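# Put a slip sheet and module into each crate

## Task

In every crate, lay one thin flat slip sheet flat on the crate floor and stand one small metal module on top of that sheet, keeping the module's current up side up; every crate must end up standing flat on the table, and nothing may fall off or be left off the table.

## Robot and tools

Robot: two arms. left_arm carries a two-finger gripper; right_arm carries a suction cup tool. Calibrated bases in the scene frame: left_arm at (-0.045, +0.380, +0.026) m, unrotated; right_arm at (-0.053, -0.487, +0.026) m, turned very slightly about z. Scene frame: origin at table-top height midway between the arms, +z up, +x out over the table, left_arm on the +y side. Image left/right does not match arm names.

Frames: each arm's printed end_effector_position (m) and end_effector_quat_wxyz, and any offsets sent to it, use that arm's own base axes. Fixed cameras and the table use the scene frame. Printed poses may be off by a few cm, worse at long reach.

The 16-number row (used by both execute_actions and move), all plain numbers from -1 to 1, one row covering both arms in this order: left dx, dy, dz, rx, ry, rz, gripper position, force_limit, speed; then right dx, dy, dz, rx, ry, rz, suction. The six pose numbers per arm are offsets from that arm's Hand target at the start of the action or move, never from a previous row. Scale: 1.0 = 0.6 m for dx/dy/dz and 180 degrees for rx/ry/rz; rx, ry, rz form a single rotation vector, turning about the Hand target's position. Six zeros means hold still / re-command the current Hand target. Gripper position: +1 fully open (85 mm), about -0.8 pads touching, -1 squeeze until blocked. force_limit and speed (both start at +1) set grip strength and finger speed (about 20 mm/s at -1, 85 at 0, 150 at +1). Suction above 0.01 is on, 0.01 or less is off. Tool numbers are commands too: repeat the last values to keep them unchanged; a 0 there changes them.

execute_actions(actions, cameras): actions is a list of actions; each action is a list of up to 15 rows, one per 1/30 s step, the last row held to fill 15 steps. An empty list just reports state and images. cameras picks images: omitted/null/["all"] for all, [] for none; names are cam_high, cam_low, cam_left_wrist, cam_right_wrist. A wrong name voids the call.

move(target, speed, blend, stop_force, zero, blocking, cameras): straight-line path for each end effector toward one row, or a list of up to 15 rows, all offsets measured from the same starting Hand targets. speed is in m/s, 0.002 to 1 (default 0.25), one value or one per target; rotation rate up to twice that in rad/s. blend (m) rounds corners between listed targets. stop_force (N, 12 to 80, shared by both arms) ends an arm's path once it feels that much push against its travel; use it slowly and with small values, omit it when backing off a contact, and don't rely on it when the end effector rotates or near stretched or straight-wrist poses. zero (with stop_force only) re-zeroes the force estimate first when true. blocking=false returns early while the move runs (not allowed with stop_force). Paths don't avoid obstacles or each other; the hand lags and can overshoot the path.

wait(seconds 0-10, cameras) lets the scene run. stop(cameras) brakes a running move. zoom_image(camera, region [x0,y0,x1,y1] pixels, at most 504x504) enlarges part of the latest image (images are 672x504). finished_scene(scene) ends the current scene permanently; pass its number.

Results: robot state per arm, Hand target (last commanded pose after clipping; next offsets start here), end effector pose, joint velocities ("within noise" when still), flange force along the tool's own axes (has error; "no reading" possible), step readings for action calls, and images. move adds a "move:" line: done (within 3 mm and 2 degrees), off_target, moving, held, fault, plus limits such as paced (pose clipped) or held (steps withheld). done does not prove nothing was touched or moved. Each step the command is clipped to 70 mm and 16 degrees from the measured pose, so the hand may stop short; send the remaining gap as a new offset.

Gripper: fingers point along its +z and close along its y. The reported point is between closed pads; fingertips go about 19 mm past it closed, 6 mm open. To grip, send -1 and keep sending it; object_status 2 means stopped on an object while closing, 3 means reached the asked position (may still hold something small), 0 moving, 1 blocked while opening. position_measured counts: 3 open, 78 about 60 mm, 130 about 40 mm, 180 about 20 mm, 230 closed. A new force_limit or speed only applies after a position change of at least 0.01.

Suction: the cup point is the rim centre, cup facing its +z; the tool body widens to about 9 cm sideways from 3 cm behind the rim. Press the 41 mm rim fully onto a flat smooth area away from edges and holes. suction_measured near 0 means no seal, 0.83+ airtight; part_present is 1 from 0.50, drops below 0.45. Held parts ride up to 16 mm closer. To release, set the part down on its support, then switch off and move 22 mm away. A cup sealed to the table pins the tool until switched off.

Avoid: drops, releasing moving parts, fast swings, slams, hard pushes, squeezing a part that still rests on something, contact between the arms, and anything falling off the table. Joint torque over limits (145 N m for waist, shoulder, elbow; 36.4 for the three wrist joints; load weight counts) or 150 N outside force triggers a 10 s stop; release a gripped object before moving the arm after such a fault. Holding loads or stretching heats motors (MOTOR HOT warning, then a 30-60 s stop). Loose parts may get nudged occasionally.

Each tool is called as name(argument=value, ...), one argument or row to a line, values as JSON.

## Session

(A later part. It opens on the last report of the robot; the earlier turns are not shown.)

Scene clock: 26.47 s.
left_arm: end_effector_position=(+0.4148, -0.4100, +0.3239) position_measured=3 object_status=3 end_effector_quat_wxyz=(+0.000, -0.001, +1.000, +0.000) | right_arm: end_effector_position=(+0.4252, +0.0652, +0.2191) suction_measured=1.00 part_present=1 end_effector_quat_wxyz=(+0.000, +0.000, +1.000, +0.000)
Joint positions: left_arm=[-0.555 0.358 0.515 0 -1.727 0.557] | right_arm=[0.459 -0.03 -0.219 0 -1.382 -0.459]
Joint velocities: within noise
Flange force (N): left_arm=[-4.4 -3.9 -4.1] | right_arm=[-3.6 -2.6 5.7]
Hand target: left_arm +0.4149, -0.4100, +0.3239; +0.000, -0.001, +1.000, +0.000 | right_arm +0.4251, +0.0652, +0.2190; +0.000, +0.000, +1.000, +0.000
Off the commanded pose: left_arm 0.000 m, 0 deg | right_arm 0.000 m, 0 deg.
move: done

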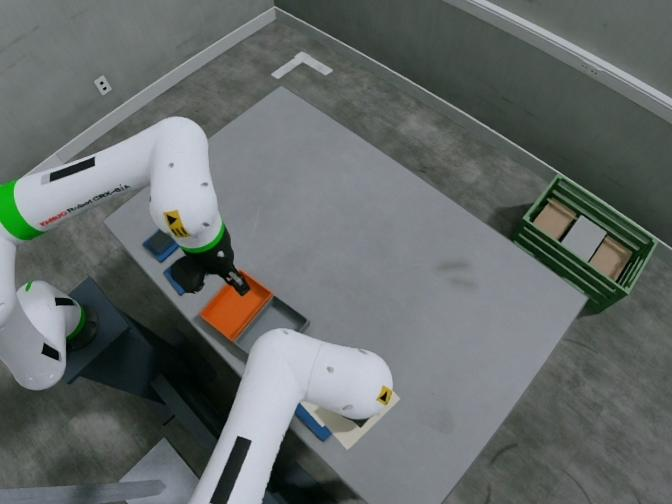

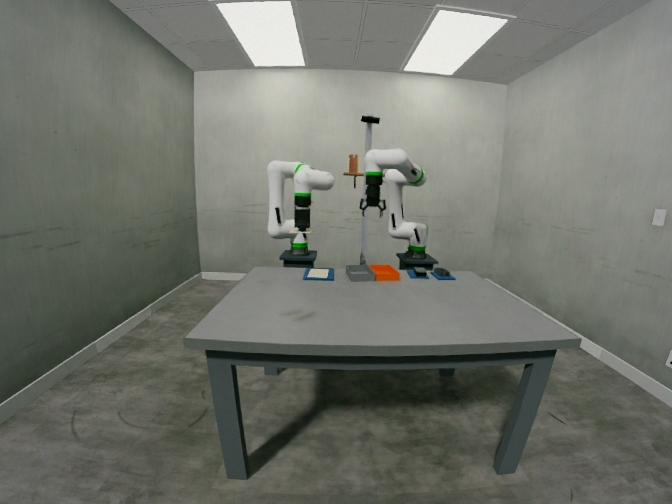

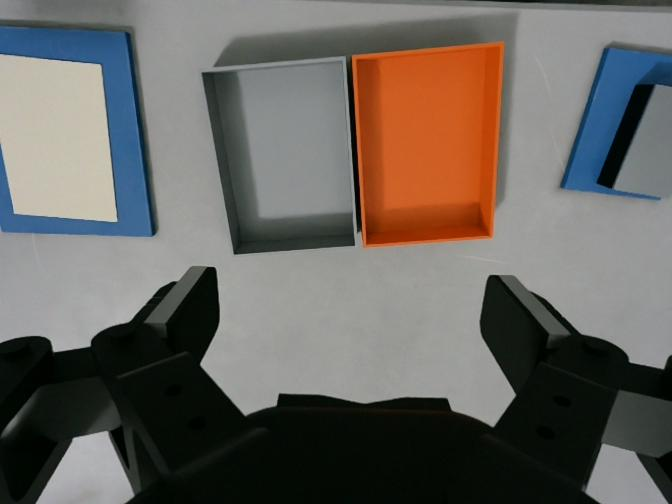

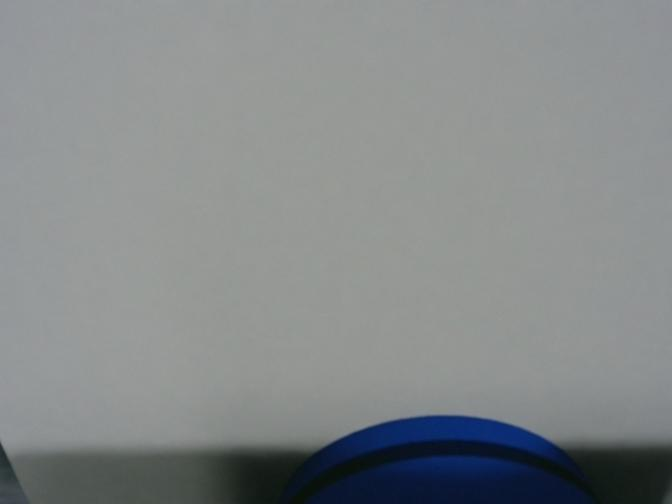

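move(
  target=[0.0053, 0.3933, -0.0865, -0.2808, 0.2808, 0.4408, 1, 1, 1, 0.0235, 0.5668, -0.1985, 0, 0, 0.0567, 1],
  speed=0.25,
)

zoom_image(
  camera="cam_left_wrist",
  region=[120, 0, 552, 300],
)

Scene clock: 36.73 s.
left_arm: end_effector_position=(+0.4180, -0.1741, +0.2720) position_measured=3 object_status=3 end_effector_quat_wxyz=(+0.380, +0.597, -0.596, +0.380) | right_arm: end_effector_position=(+0.4393, +0.4053, +0.1000) suction_measured=1.00 part_present=1 end_effector_quat_wxyz=(+0.000, -0.089, +0.996, +0.000)
Joint positions: left_arm=[0.426 0.061 -0.626 0.971 -1.591 0.783] | right_arm=[0.965 0.463 0.089 0 -1.197 -0.786]
Joint velocities: within noise
Flange force (N): left_arm=[0.4 -2.0 -3.4] | right_arm=[-3.6 -0.8 6.5]
Hand target: left_arm +0.4180, -0.1741, +0.2720; +0.380, +0.597, -0.596, +0.380 | right_arm +0.4392, +0.4053, +0.0999; +0.000, -0.089, +0.996, +0.000
Off the commanded pose: left_arm 0.000 m, 0 deg | right_arm 0.000 m, 0 deg.
move: done

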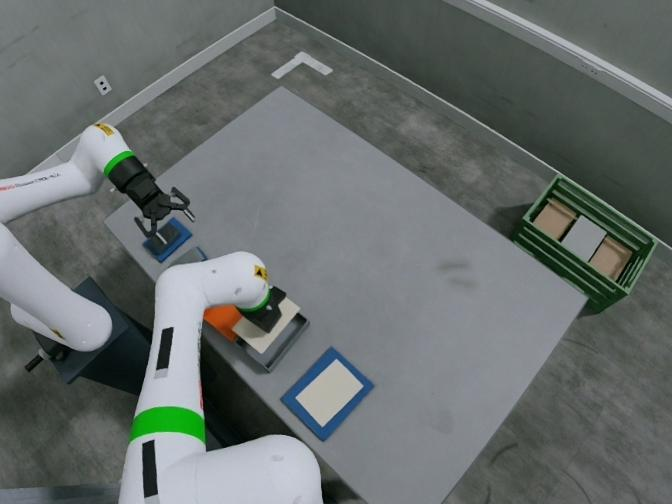

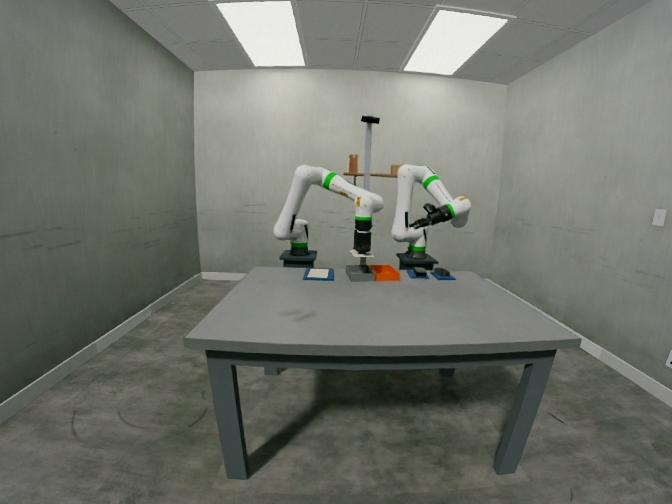

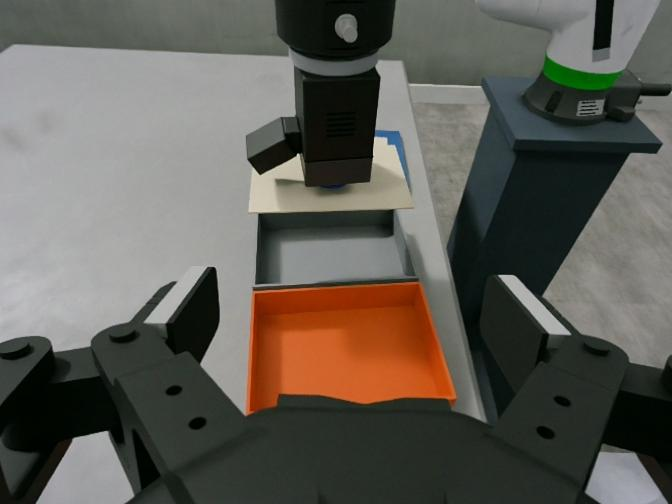

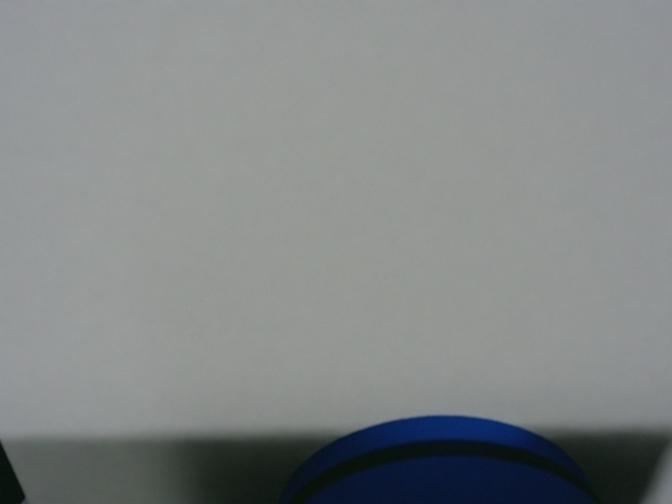

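Scaled by 1.167 from the camera's 672x504 image, which has a finer 960x720 frame.

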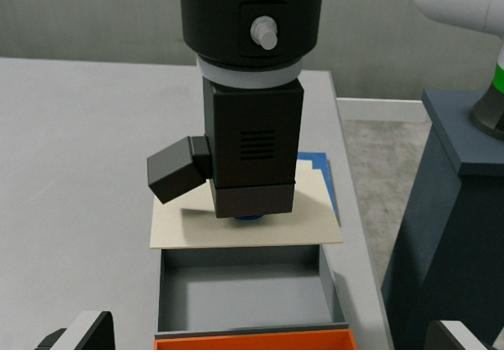

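zoom_image(
  camera="cam_left_wrist",
  region=[230, 120, 470, 300],
)

zoom_image(
  camera="cam_left_wrist",
  region=[230, 260, 470, 440],
)

zoom_image(
  camera="cam_high",
  region=[190, 270, 330, 390],
)

Scaled by 2.100 from the camera's 672x504 image, which has a finer 960x720 frame.

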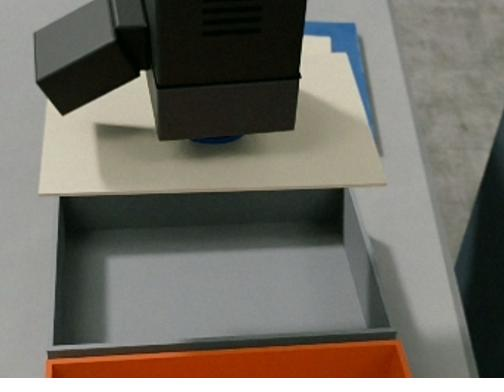

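Scaled by 2.100 from the camera's 672x504 image, which has a finer 960x720 frame.

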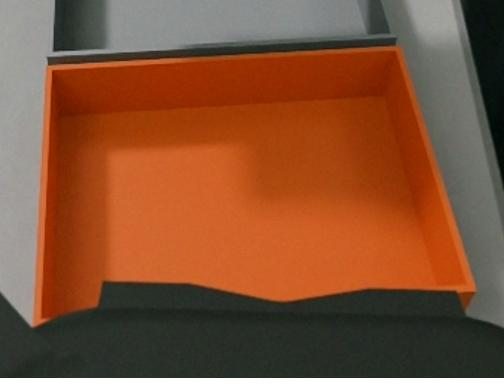

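Scaled by 3.600 from the camera's 672x504 image, which has a finer 960x720 frame.

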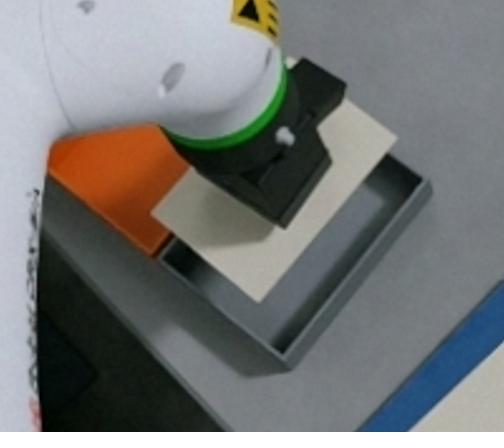

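move(
  target=[0, 0, 0, 0, 0, 0, 1, 1, 1, -0.0083, -0.0083, -0.1417, 0, 0, 0, 1],
  speed=0.15,
)

zoom_image(
  camera="cam_left_wrist",
  region=[230, 160, 450, 310],
)

zoom_image(
  camera="cam_high",
  region=[210, 270, 330, 390],
)

zoom_image(
  camera="cam_low",
  region=[320, 220, 430, 300],
)

Scene clock: 41.63 s.
left_arm: end_effector_position=(+0.4180, -0.1741, +0.2720) position_measured=3 object_status=3 end_effector_quat_wxyz=(+0.380, +0.597, -0.596, +0.380) | right_arm: end_effector_position=(+0.4342, +0.4004, +0.0150) suction_measured=1.00 part_present=1 end_effector_quat_wxyz=(+0.000, -0.089, +0.996, +0.000)
Joint positions: left_arm=[0.426 0.061 -0.627 0.971 -1.591 0.783] | right_arm=[0.967 0.54 -0.016 0 -1.015 -0.789]
Joint velocities: within noise
Flange force (N): left_arm=[0.0 -2.3 -3.4] | right_arm=[-3.9 -0.2 5.5]
Hand target: left_arm +0.4180, -0.1741, +0.2720; +0.380, +0.597, -0.596, +0.380 | right_arm +0.4343, +0.4003, +0.0149; +0.000, -0.089, +0.996, +0.000
Off the commanded pose: left_arm 0.000 m, 0 deg | right_arm 0.000 m, 0 deg.
move: done

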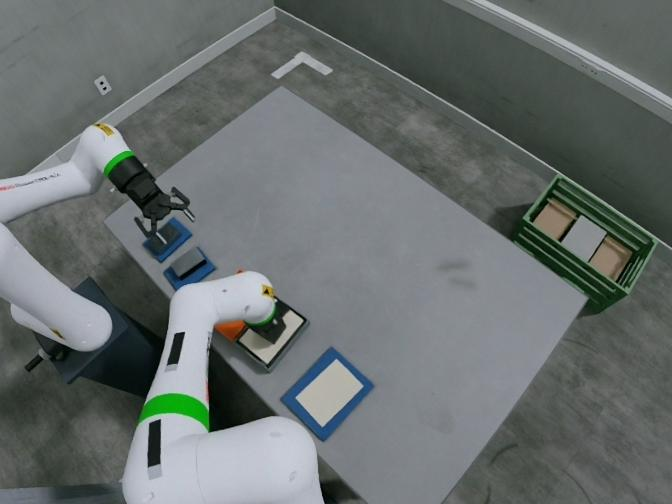

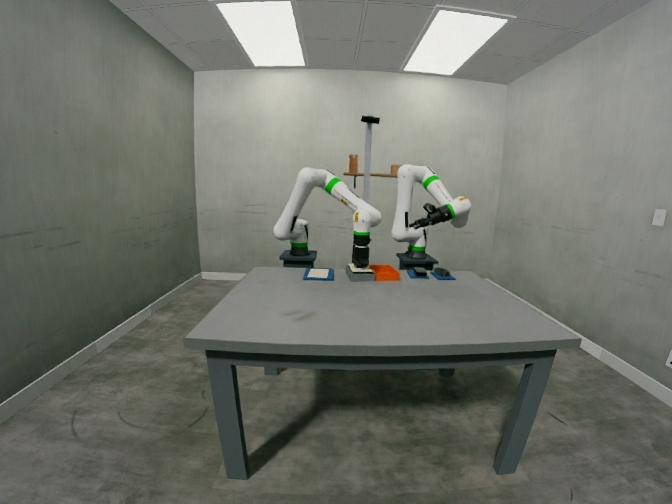

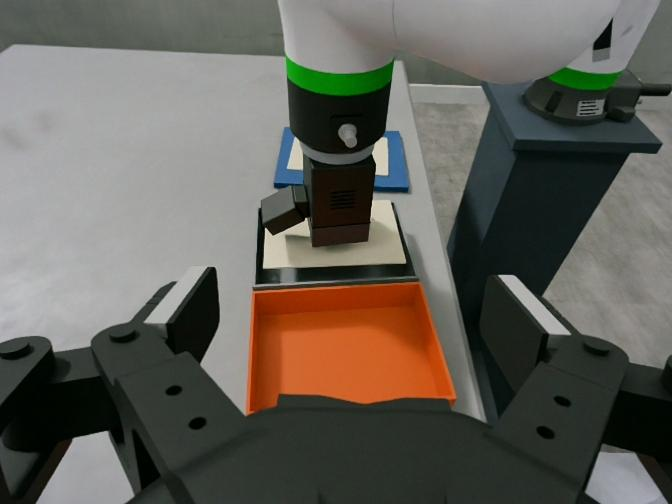

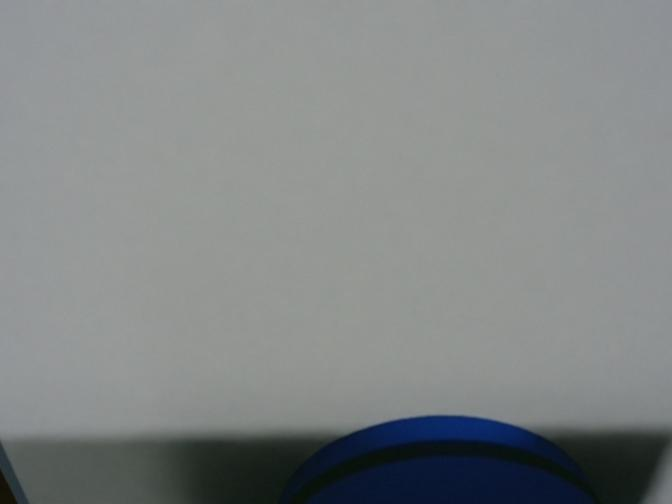

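Scaled by 2.291 from the camera's 672x504 image, which has a finer 960x720 frame.

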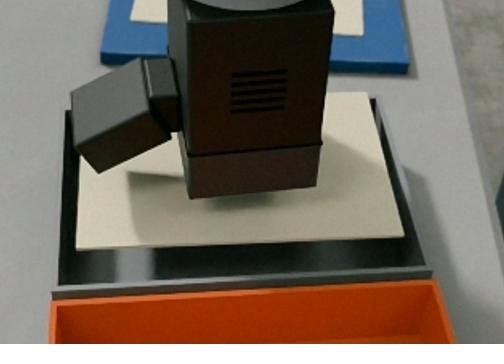

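Scaled by 4.200 from the camera's 672x504 image, which has a finer 960x720 frame.

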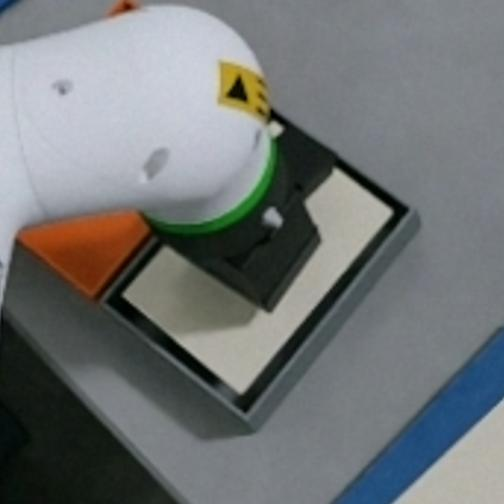

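Scaled by 4.582 from the camera's 672x504 image, which has a finer 960x720 frame.

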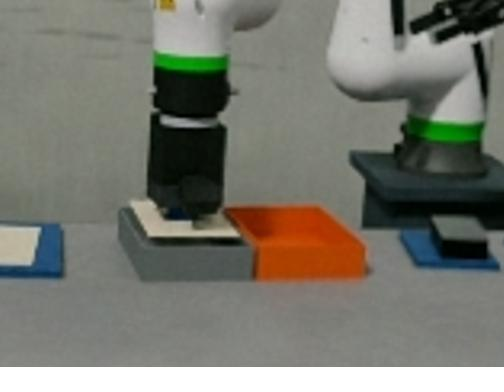

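move(
  target=[0, 0, 0, 0, 0, 0, 1, 1, 1, 0, -0.0075, -0.025, 0, 0, 0.0039, 1],
  speed=0.1,
  cameras=[],
)

move(
  target=[0, 0, 0, 0, 0, 0, 1, 1, 1, 0, 0, -0.065, 0, 0, 0, 1],
  speed=0.012,
  stop_force=12,
)

zoom_image(
  camera="cam_left_wrist",
  region=[230, 160, 450, 310],
)

zoom_image(
  camera="cam_high",
  region=[210, 270, 330, 390],
)

Scene clock: 44.30 s.
left_arm: end_effector_position=(+0.4180, -0.1741, +0.2720) position_measured=3 object_status=3 end_effector_quat_wxyz=(+0.380, +0.597, -0.596, +0.380) | right_arm: end_effector_position=(+0.4343, +0.3959, +0.0000) suction_measured=1.00 part_present=1 end_effector_quat_wxyz=(+0.000, -0.095, +0.995, +0.000)
Joint positions: left_arm=[0.426 0.061 -0.627 0.971 -1.591 0.783] | right_arm=[0.962 0.553 -0.036 0 -0.982 -0.772]
Joint velocities: within noise
Flange force (N): left_arm=[0.5 -2.4 -3.0] | right_arm=[-4.6 -0.1 5.7]
Hand target: left_arm +0.4180, -0.1741, +0.2720; +0.380, +0.597, -0.596, +0.380 | right_arm +0.4343, +0.3958, -0.0001; +0.000, -0.095, +0.995, +0.000
Off the commanded pose: left_arm 0.000 m, 0 deg | right_arm 0.000 m, 0 deg.
move: done
No camera images: "cameras" was empty.

Scene clock: 47.87 s.
left_arm: end_effector_position=(+0.4180, -0.1741, +0.2720) position_measured=3 object_status=3 end_effector_quat_wxyz=(+0.380, +0.597, -0.596, +0.380) | right_arm: end_effector_position=(+0.4343, +0.3959, -0.0352) suction_measured=1.00 part_present=1 end_effector_quat_wxyz=(+0.000, -0.095, +0.995, +0.000)
Joint positions: left_arm=[0.426 0.061 -0.627 0.971 -1.591 0.783] | right_arm=[0.962 0.603 -0.054 0 -0.913 -0.772]
Joint velocities: within noise
Flange force (N): left_arm=[0.1 -2.0 -3.1] | right_arm=[2.0 -3.7 -17.6]
Hand target: left_arm +0.4180, -0.1741, +0.2720; +0.380, +0.597, -0.596, +0.380 | right_arm +0.4343, +0.3959, -0.0352; +0.000, -0.095, +0.995, +0.000 (not the last commanded pose)
Off the commanded pose: left_arm 0.000 m, 0 deg | right_arm 0.004 m, 0 deg.
move: contact (right_arm)

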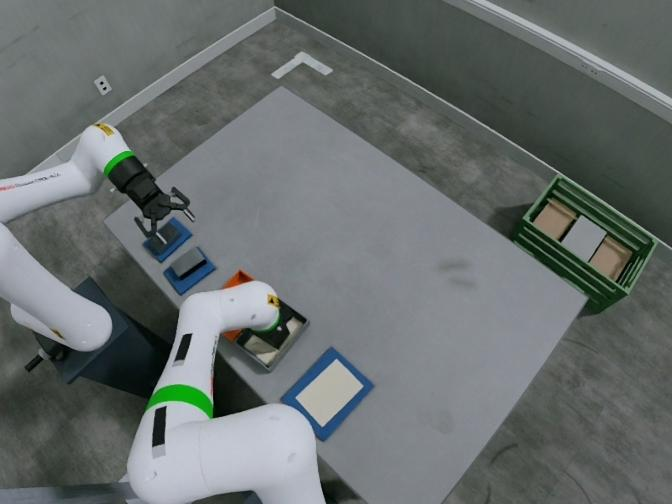

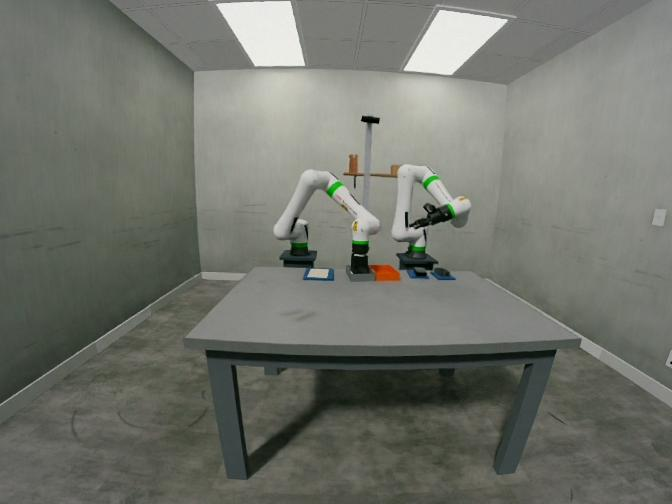

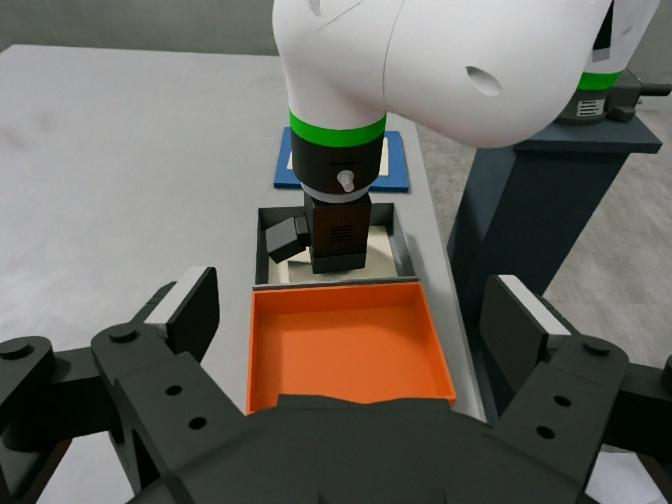

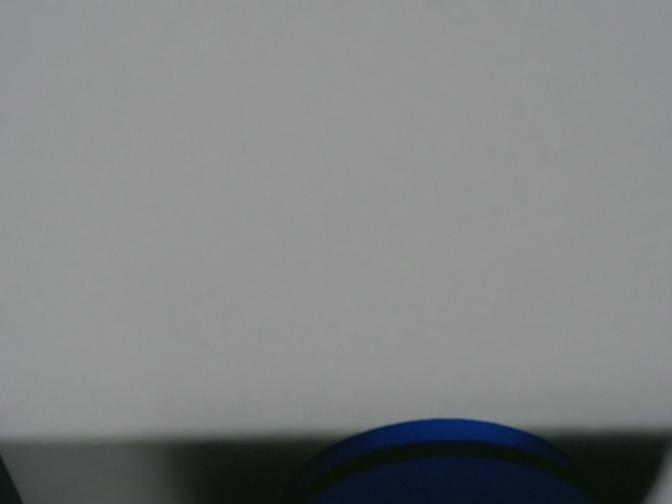

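Scaled by 2.291 from the camera's 672x504 image, which has a finer 960x720 frame.

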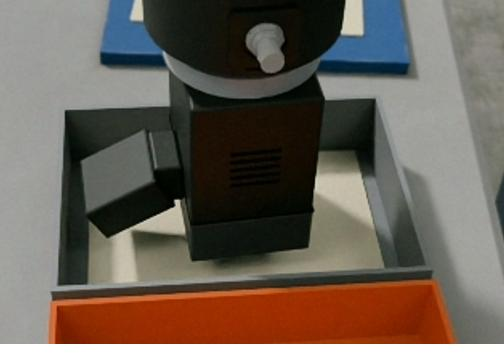

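Scaled by 4.200 from the camera's 672x504 image, which has a finer 960x720 frame.

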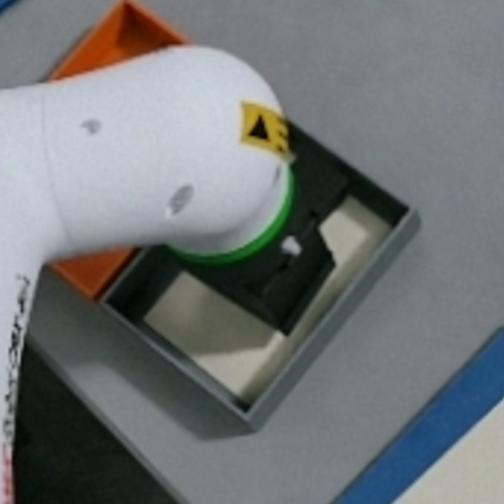

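execute_actions(
  actions=[
    [[0, 0, 0, 0, 0, 0, 1, 1, 1, 0, 0, 0.002, 0, 0, 0, 0]],
    [[0, 0, 0, 0, 0, 0, 1, 1, 1, 0, 0, 0, 0, 0, 0, 0]],
  ],
  cameras=["cam_right_wrist"],
)

Scene clock: 49.37 s.
left_arm: end_effector_position=(+0.4180, -0.1741, +0.2720) position_measured=3 object_status=3 end_effector_quat_wxyz=(+0.380, +0.597, -0.596, +0.380) | right_arm: end_effector_position=(+0.4343, +0.3959, -0.0340) suction_measured=0.00 part_present=0 end_effector_quat_wxyz=(+0.000, -0.095, +0.995, +0.000)
Joint positions: left_arm=[0.426 0.061 -0.627 0.971 -1.591 0.783] | right_arm=[0.962 0.602 -0.054 0 -0.915 -0.772]
Joint velocities: within noise
Flange force (N): left_arm=[0.5 -2.2 -3.2] | right_arm=[-0.7 -2.5 -16.6]
Flange force at the end of the 1st action (N): left_arm=[0.7 -1.5 -3.0] | right_arm=[-0.8 -2.0 -16.4]
Hand target: left_arm +0.4180, -0.1741, +0.2720; +0.380, +0.597, -0.596, +0.380 | right_arm +0.4343, +0.3959, -0.0340; +0.000, -0.095, +0.995, +0.000
Off the commanded pose: left_arm 0.000 m, 0 deg | right_arm 0.000 m, 0 deg.
Step readings (end_effector_position of left_arm | right_arm; steps 1 to 15: 1st action; 16 to 30: 2nd action):
0: (+0.4180, -0.1741, +0.2720) | (+0.4343, +0.3959, -0.0352)
1: (+0.4180, -0.1741, +0.2720) | (+0.4343, +0.3959, -0.0352)
2: (+0.4180, -0.1741, +0.2720) | (+0.4343, +0.3959, -0.0351)
4: (+0.4180, -0.1741, +0.2720) | (+0.4343, +0.3959, -0.0345)
8: (+0.4180, -0.1741, +0.2720) | (+0.4343, +0.3959, -0.0341)
15: (+0.4180, -0.1741, +0.2720) | (+0.4343, +0.3959, -0.0340)
16: (+0.4180, -0.1741, +0.2720) | (+0.4343, +0.3959, -0.0340)
17: (+0.4180, -0.1741, +0.2720) | (+0.4343, +0.3959, -0.0340)
19: (+0.4180, -0.1741, +0.2720) | (+0.4343, +0.3959, -0.0340)
23: (+0.4180, -0.1741, +0.2720) | (+0.4343, +0.3959, -0.0340)
30: (+0.4180, -0.1741, +0.2720) | (+0.4343, +0.3959, -0.0340)
Images, in order (width x height): cam_right_wrist 672x504.

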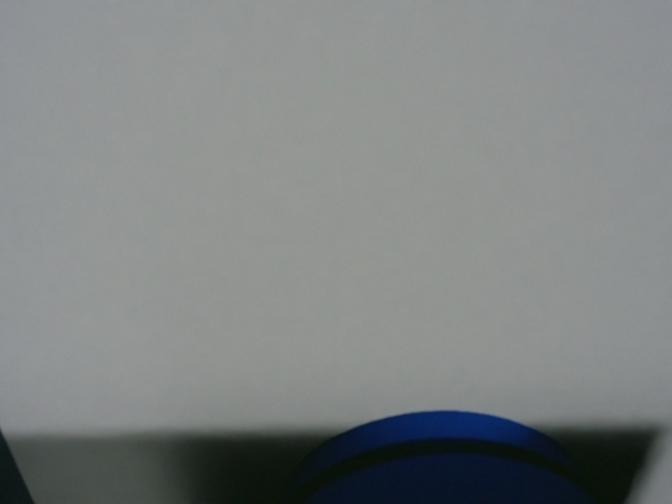

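move(
  target=[
    [0, 0, 0, 0, 0, 0, 1, 1, 1, 0, 0, 0.05, 0, 0, 0, 0],
    [0, 0, 0, 0, 0, 0, 1, 1, 1, 0, 0, 0.3, 0, 0, 0, 0],
    [0, 0, 0, 0, 0, 0, 1, 1, 1, -0.0153, -0.3898, 0.2233, 0, 0, -0.0606, 0],
  ],
  speed=[0.03, 0.2, 0.25],
  blend=[0.005, 0.03, 0],
)

zoom_image(
  camera="cam_left_wrist",
  region=[230, 160, 450, 310],
)

zoom_image(
  camera="cam_right_wrist",
  region=[100, 0, 600, 400],
)

zoom_image(
  camera="cam_high",
  region=[190, 260, 310, 380],
)

Scene clock: 53.30 s.
left_arm: end_effector_position=(+0.4180, -0.1741, +0.2720) position_measured=3 object_status=3 end_effector_quat_wxyz=(+0.380, +0.597, -0.596, +0.380) | right_arm: end_effector_position=(+0.4252, +0.1620, +0.1000) suction_measured=0.00 part_present=0 end_effector_quat_wxyz=(+0.000, +0.000, +1.000, +0.000)
Joint positions: left_arm=[0.426 0.061 -0.627 0.971 -1.591 0.783] | right_arm=[0.654 0.131 -0.344 0 -1.096 -0.654]
Joint velocities: within noise
Flange force (N): left_arm=[0.8 -1.8 -2.5] | right_arm=[-2.4 -2.5 6.9]
Hand target: left_arm +0.4180, -0.1741, +0.2720; +0.380, +0.597, -0.596, +0.380 | right_arm +0.4251, +0.1620, +0.1000; +0.000, +0.000, +1.000, +0.000
Off the commanded pose: left_arm 0.000 m, 0 deg | right_arm 0.000 m, 0 deg.
move: done

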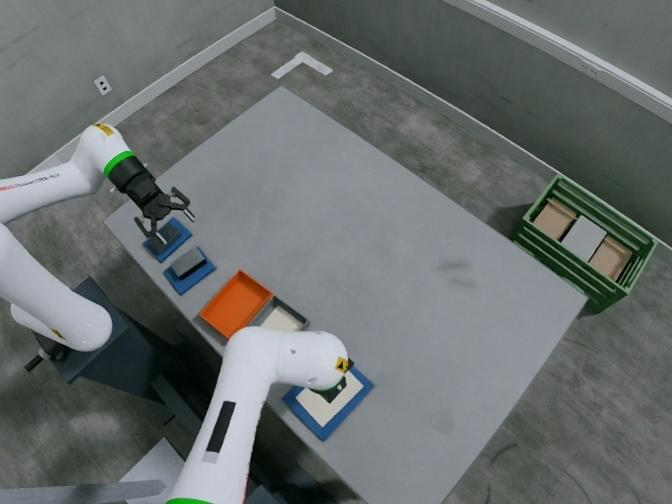

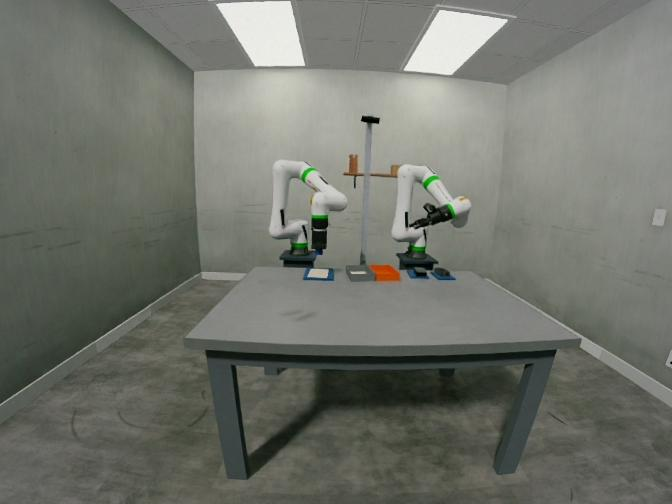

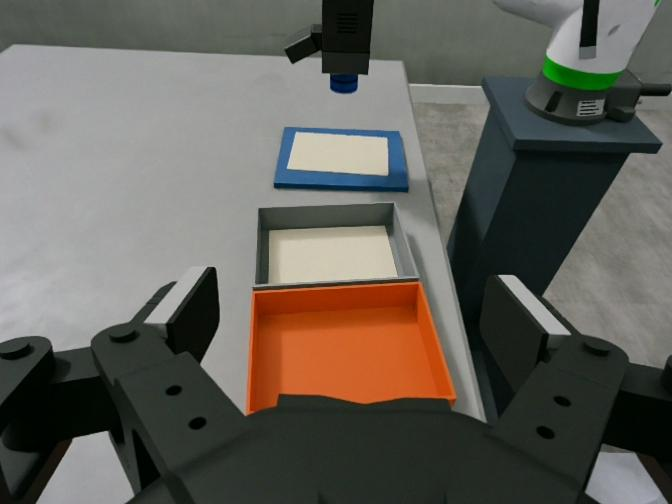

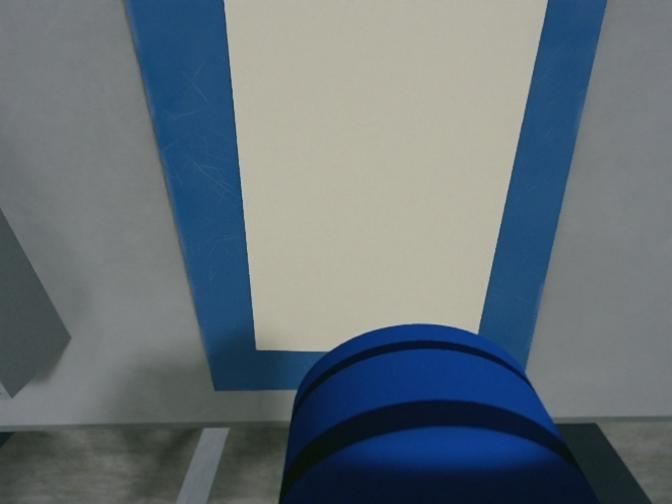

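Scaled by 2.291 from the camera's 672x504 image, which has a finer 960x720 frame.

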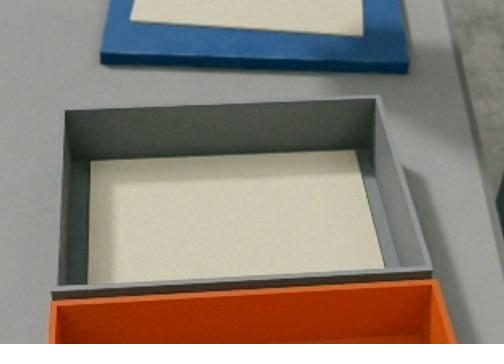

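Scaled by 1.008 from the camera's 672x504 image, which has a finer 960x720 frame.

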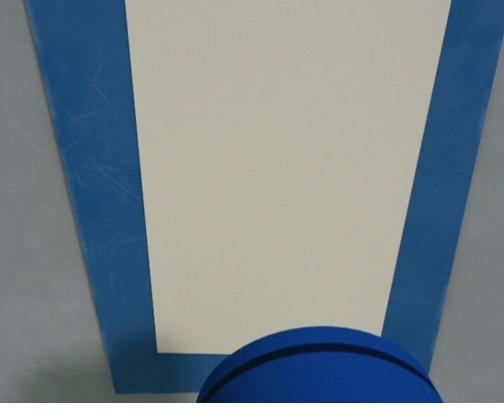

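Scaled by 4.200 from the camera's 672x504 image, which has a finer 960x720 frame.

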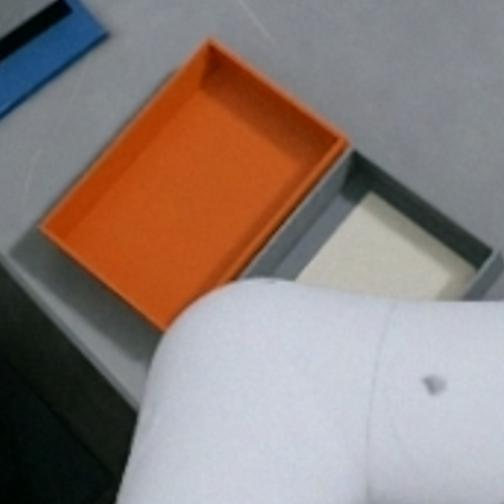

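move(
  target=[0, 0.2, 0, 0, 0, 0, 1, 1, 1, 0, 0, -0.1667, 0, 0, 0, 0],
  speed=0.15,
  cameras=["cam_right_wrist", "cam_left_wrist"],
)

move(
  target=[0, 0, 0, 0, 0, 0, 1, 1, 1, 0, 0, -0.055, 0, 0, 0, 0],
  speed=0.012,
  stop_force=12,
  cameras=["cam_right_wrist", "cam_left_wrist"],
)

execute_actions(
  actions=[
    [[0, 0, 0, 0, 0, 0, 1, 1, 1, 0, 0, 0, 0, 0, 0, 1]],
    [[0, 0, 0, 0, 0, 0, 1, 1, 1, 0, 0, 0, 0, 0, 0, 1]],
  ],
  cameras=["cam_right_wrist"],
)

Scene clock: 56.73 s.
left_arm: end_effector_position=(+0.4180, -0.0541, +0.2720) position_measured=3 object_status=3 end_effector_quat_wxyz=(+0.380, +0.597, -0.596, +0.380) | right_arm: end_effector_position=(+0.4251, +0.1621, +0.0000) suction_measured=0.00 part_present=0 end_effector_quat_wxyz=(+0.000, +0.000, +1.000, +0.000)
Joint positions: left_arm=[0.694 0.168 -0.479 0.793 -1.78 0.681] | right_arm=[0.654 0.279 -0.442 0 -0.849 -0.654]
Joint velocities: within noise
Flange force (N): left_arm=[-0.6 -1.0 -4.8] | right_arm=[-3.3 -2.0 7.2]
Hand target: left_arm +0.4180, -0.0541, +0.2720; +0.380, +0.597, -0.596, +0.380 | right_arm +0.4251, +0.1620, +0.0000; +0.000, +0.000, +1.000, +0.000
Off the commanded pose: left_arm 0.000 m, 0 deg | right_arm 0.000 m, 0 deg.
move: done
Images, in order (width x height): cam_left_wrist 672x504, cam_right_wrist 672x504.

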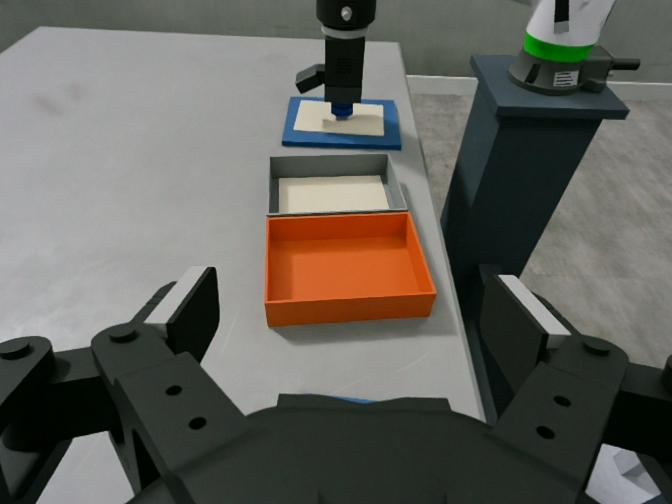

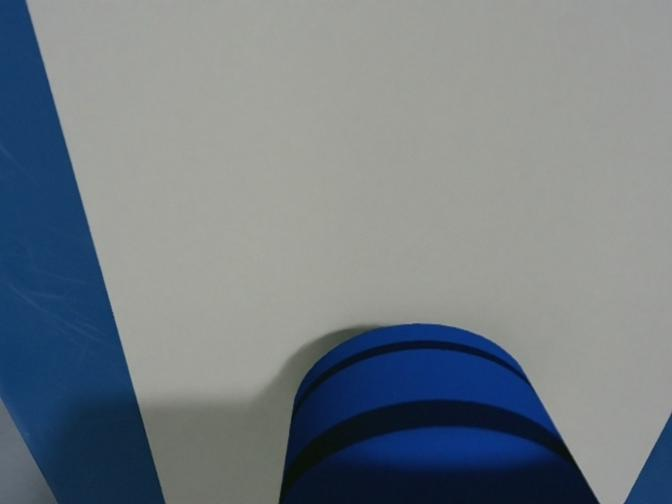

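Scene clock: 59.47 s.
left_arm: end_effector_position=(+0.4180, -0.0541, +0.2720) position_measured=3 object_status=3 end_effector_quat_wxyz=(+0.380, +0.597, -0.596, +0.380) | right_arm: end_effector_position=(+0.4251, +0.1620, -0.0253) suction_measured=0.00 part_present=0 end_effector_quat_wxyz=(+0.000, +0.000, +1.000, +0.000)
Joint positions: left_arm=[0.694 0.168 -0.478 0.793 -1.78 0.681] | right_arm=[0.654 0.326 -0.458 0 -0.786 -0.654]
Joint velocities: within noise
Flange force (N): left_arm=[-0.6 -2.1 -3.1] | right_arm=[-1.4 -3.5 -7.2]
Hand target: left_arm +0.4180, -0.0541, +0.2720; +0.380, +0.597, -0.596, +0.380 | right_arm +0.4252, +0.1620, -0.0252; +0.000, +0.000, +1.000, +0.000 (not the last commanded pose)
Off the commanded pose: left_arm 0.000 m, 0 deg | right_arm 0.008 m, 0 deg.
move: contact (right_arm)
Images, in order (width x height): cam_left_wrist 672x504, cam_right_wrist 672x504.

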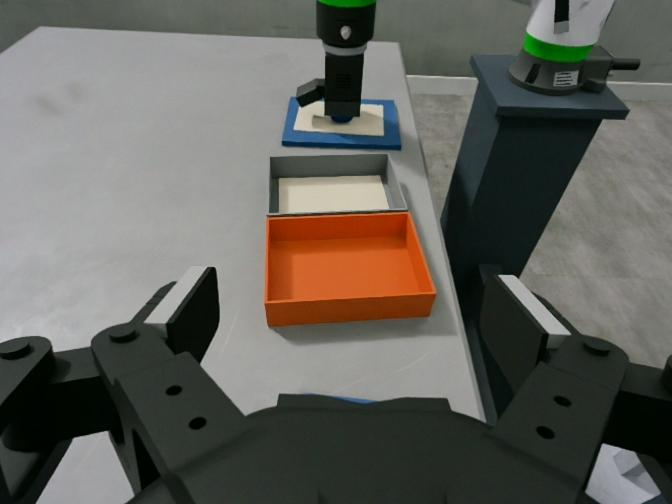

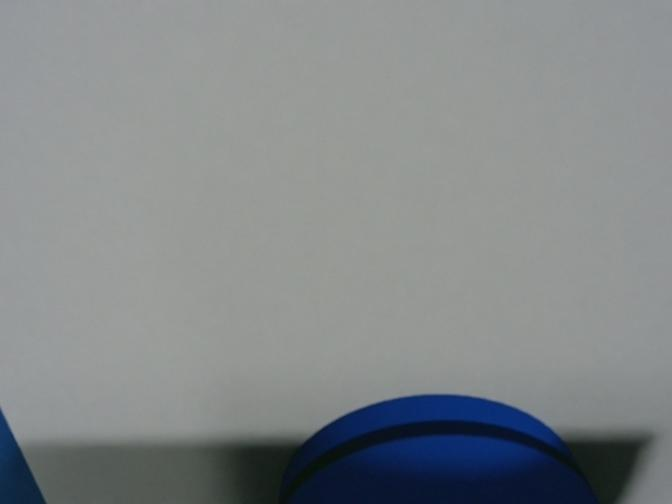

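Scene clock: 60.67 s.
left_arm: end_effector_position=(+0.4180, -0.0541, +0.2720) position_measured=3 object_status=3 end_effector_quat_wxyz=(+0.380, +0.597, -0.596, +0.380) | right_arm: end_effector_position=(+0.4252, +0.1620, -0.0252) suction_measured=1.00 part_present=1 end_effector_quat_wxyz=(+0.000, +0.000, +1.000, +0.000)
Joint positions: left_arm=[0.694 0.168 -0.478 0.793 -1.78 0.681] | right_arm=[0.654 0.326 -0.458 0 -0.786 -0.654]
Joint velocities: within noise
Flange force (N): left_arm=[0.0 -1.8 -3.2] | right_arm=[-3.1 -2.4 7.7]
Flange force at the end of the 1st action (N): left_arm=[0.2 -1.3 -3.3] | right_arm=[-2.9 -2.5 7.4]
Hand target: left_arm +0.4180, -0.0541, +0.2720; +0.380, +0.597, -0.596, +0.380 | right_arm +0.4252, +0.1620, -0.0252; +0.000, +0.000, +1.000, +0.000
Off the commanded pose: left_arm 0.000 m, 0 deg | right_arm 0.000 m, 0 deg.
Step readings (end_effector_position of left_arm | right_arm; steps 1 to 15: 1st action; 16 to 30: 2nd action):
0: (+0.4180, -0.0541, +0.2720) | (+0.4251, +0.1620, -0.0253)
1: (+0.4180, -0.0541, +0.2720) | (+0.4251, +0.1620, -0.0253)
2: (+0.4180, -0.0541, +0.2720) | (+0.4251, +0.1620, -0.0253)
4: (+0.4180, -0.0541, +0.2720) | (+0.4251, +0.1620, -0.0253)
8: (+0.4180, -0.0541, +0.2720) | (+0.4251, +0.1620, -0.0253)
15: (+0.4180, -0.0541, +0.2720) | (+0.4251, +0.1620, -0.0253)
16: (+0.4180, -0.0541, +0.2720) | (+0.4251, +0.1620, -0.0253)
17: (+0.4180, -0.0541, +0.2720) | (+0.4251, +0.1620, -0.0253)
19: (+0.4180, -0.0541, +0.2720) | (+0.4251, +0.1620, -0.0253)
23: (+0.4180, -0.0541, +0.2720) | (+0.4251, +0.1620, -0.0252)
30: (+0.4180, -0.0541, +0.2720) | (+0.4252, +0.1620, -0.0252)
Images, in order (width x height): cam_right_wrist 672x504.

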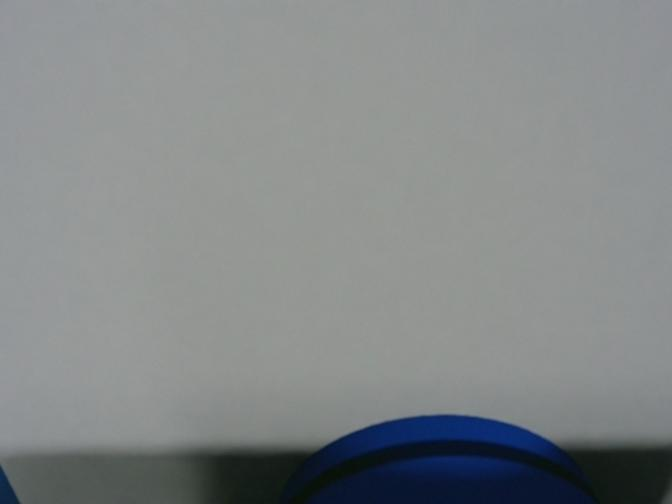

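move(
  target=[
    [0, 0, 0, 0, 0, 0, 1, 1, 1, 0, 0, 0.05, 0, 0, 0, 1],
    [0, 0, 0, 0, 0, 0, 1, 1, 1, 0, 0, 0.2417, 0, 0, 0, 1],
    [0, 0, 0, 0, 0, 0, 1, 1, 1, -0.006, 0.5, 0.2417, 0, 0, 0.0533, 1],
    [0, 0, 0, 0, 0, 0, 1, 1, 1, -0.006, 0.6272, 0.092, 0, 0, 0.0533, 1],
  ],
  speed=[0.03, 0.2, 0.25, 0.2],
  blend=[0.005, 0.04, 0.05, 0],
)

zoom_image(
  camera="cam_left_wrist",
  region=[240, 180, 460, 330],
)

zoom_image(
  camera="cam_high",
  region=[180, 240, 300, 360],
)

Scene clock: 65.20 s.
left_arm: end_effector_position=(+0.4180, -0.0541, +0.2720) position_measured=3 object_status=3 end_effector_quat_wxyz=(+0.380, +0.597, -0.596, +0.380) | right_arm: end_effector_position=(+0.4216, +0.5384, +0.0300) suction_measured=1.00 part_present=1 end_effector_quat_wxyz=(+0.000, -0.084, +0.996, +0.000)
Joint positions: left_arm=[0.694 0.168 -0.478 0.793 -1.78 0.681] | right_arm=[1.098 0.732 0.338 0 -1.176 -0.93]
Joint velocities: within noise
Flange force (N): left_arm=[-0.2 -1.3 -3.1] | right_arm=[-0.4 -3.3 7.0]
Hand target: left_arm +0.4180, -0.0541, +0.2720; +0.380, +0.597, -0.596, +0.380 | right_arm +0.4216, +0.5384, +0.0300; +0.000, -0.084, +0.996, +0.000
Off the commanded pose: left_arm 0.000 m, 0 deg | right_arm 0.000 m, 0 deg.
move: done

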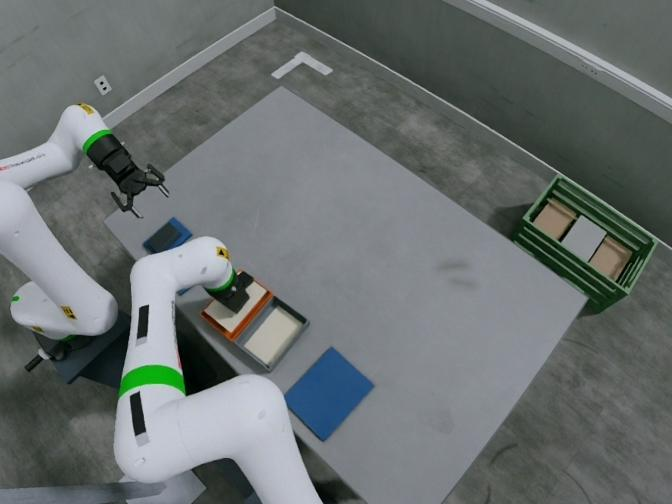

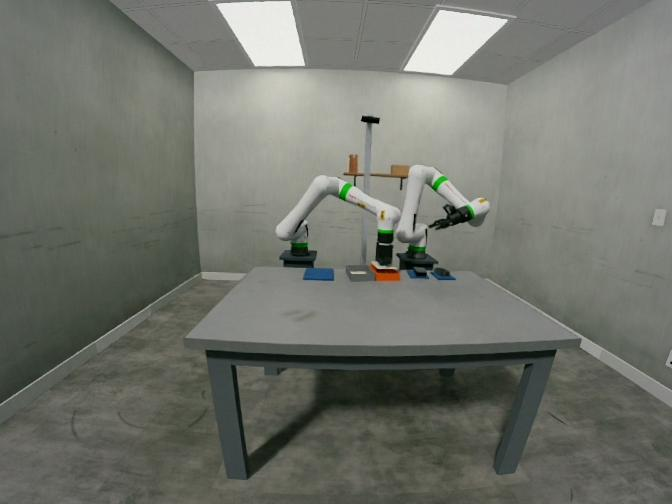

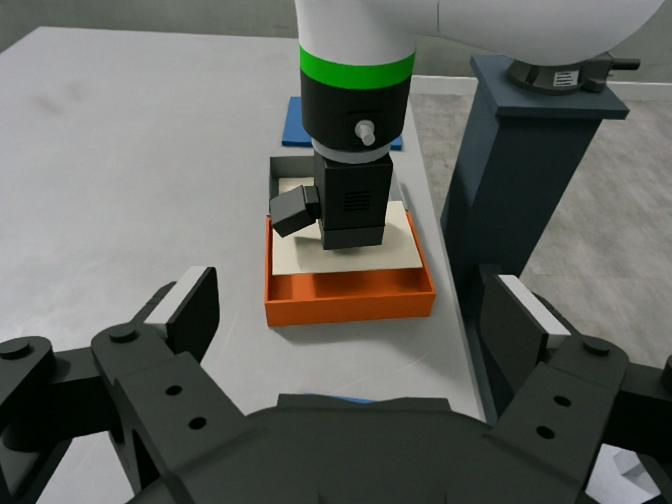

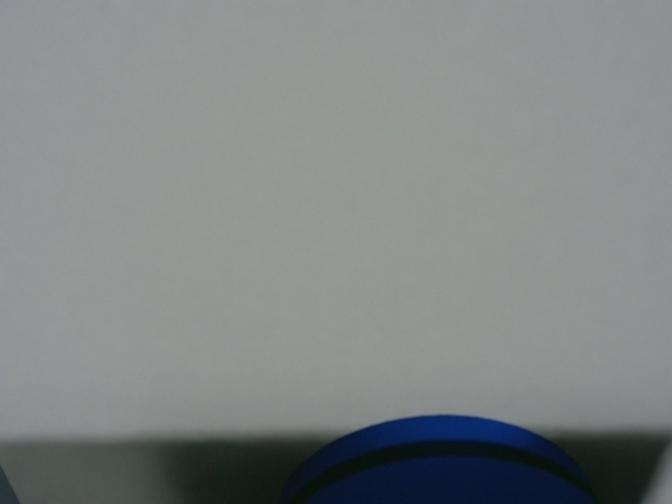

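Scaled by 2.291 from the camera's 672x504 image, which has a finer 960x720 frame.

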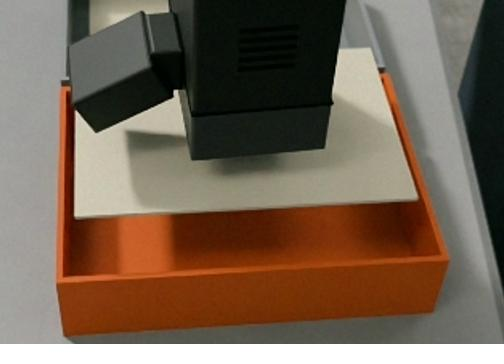

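Scaled by 4.200 from the camera's 672x504 image, which has a finer 960x720 frame.

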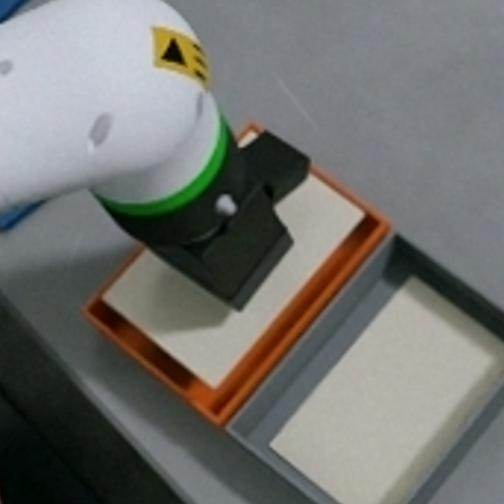

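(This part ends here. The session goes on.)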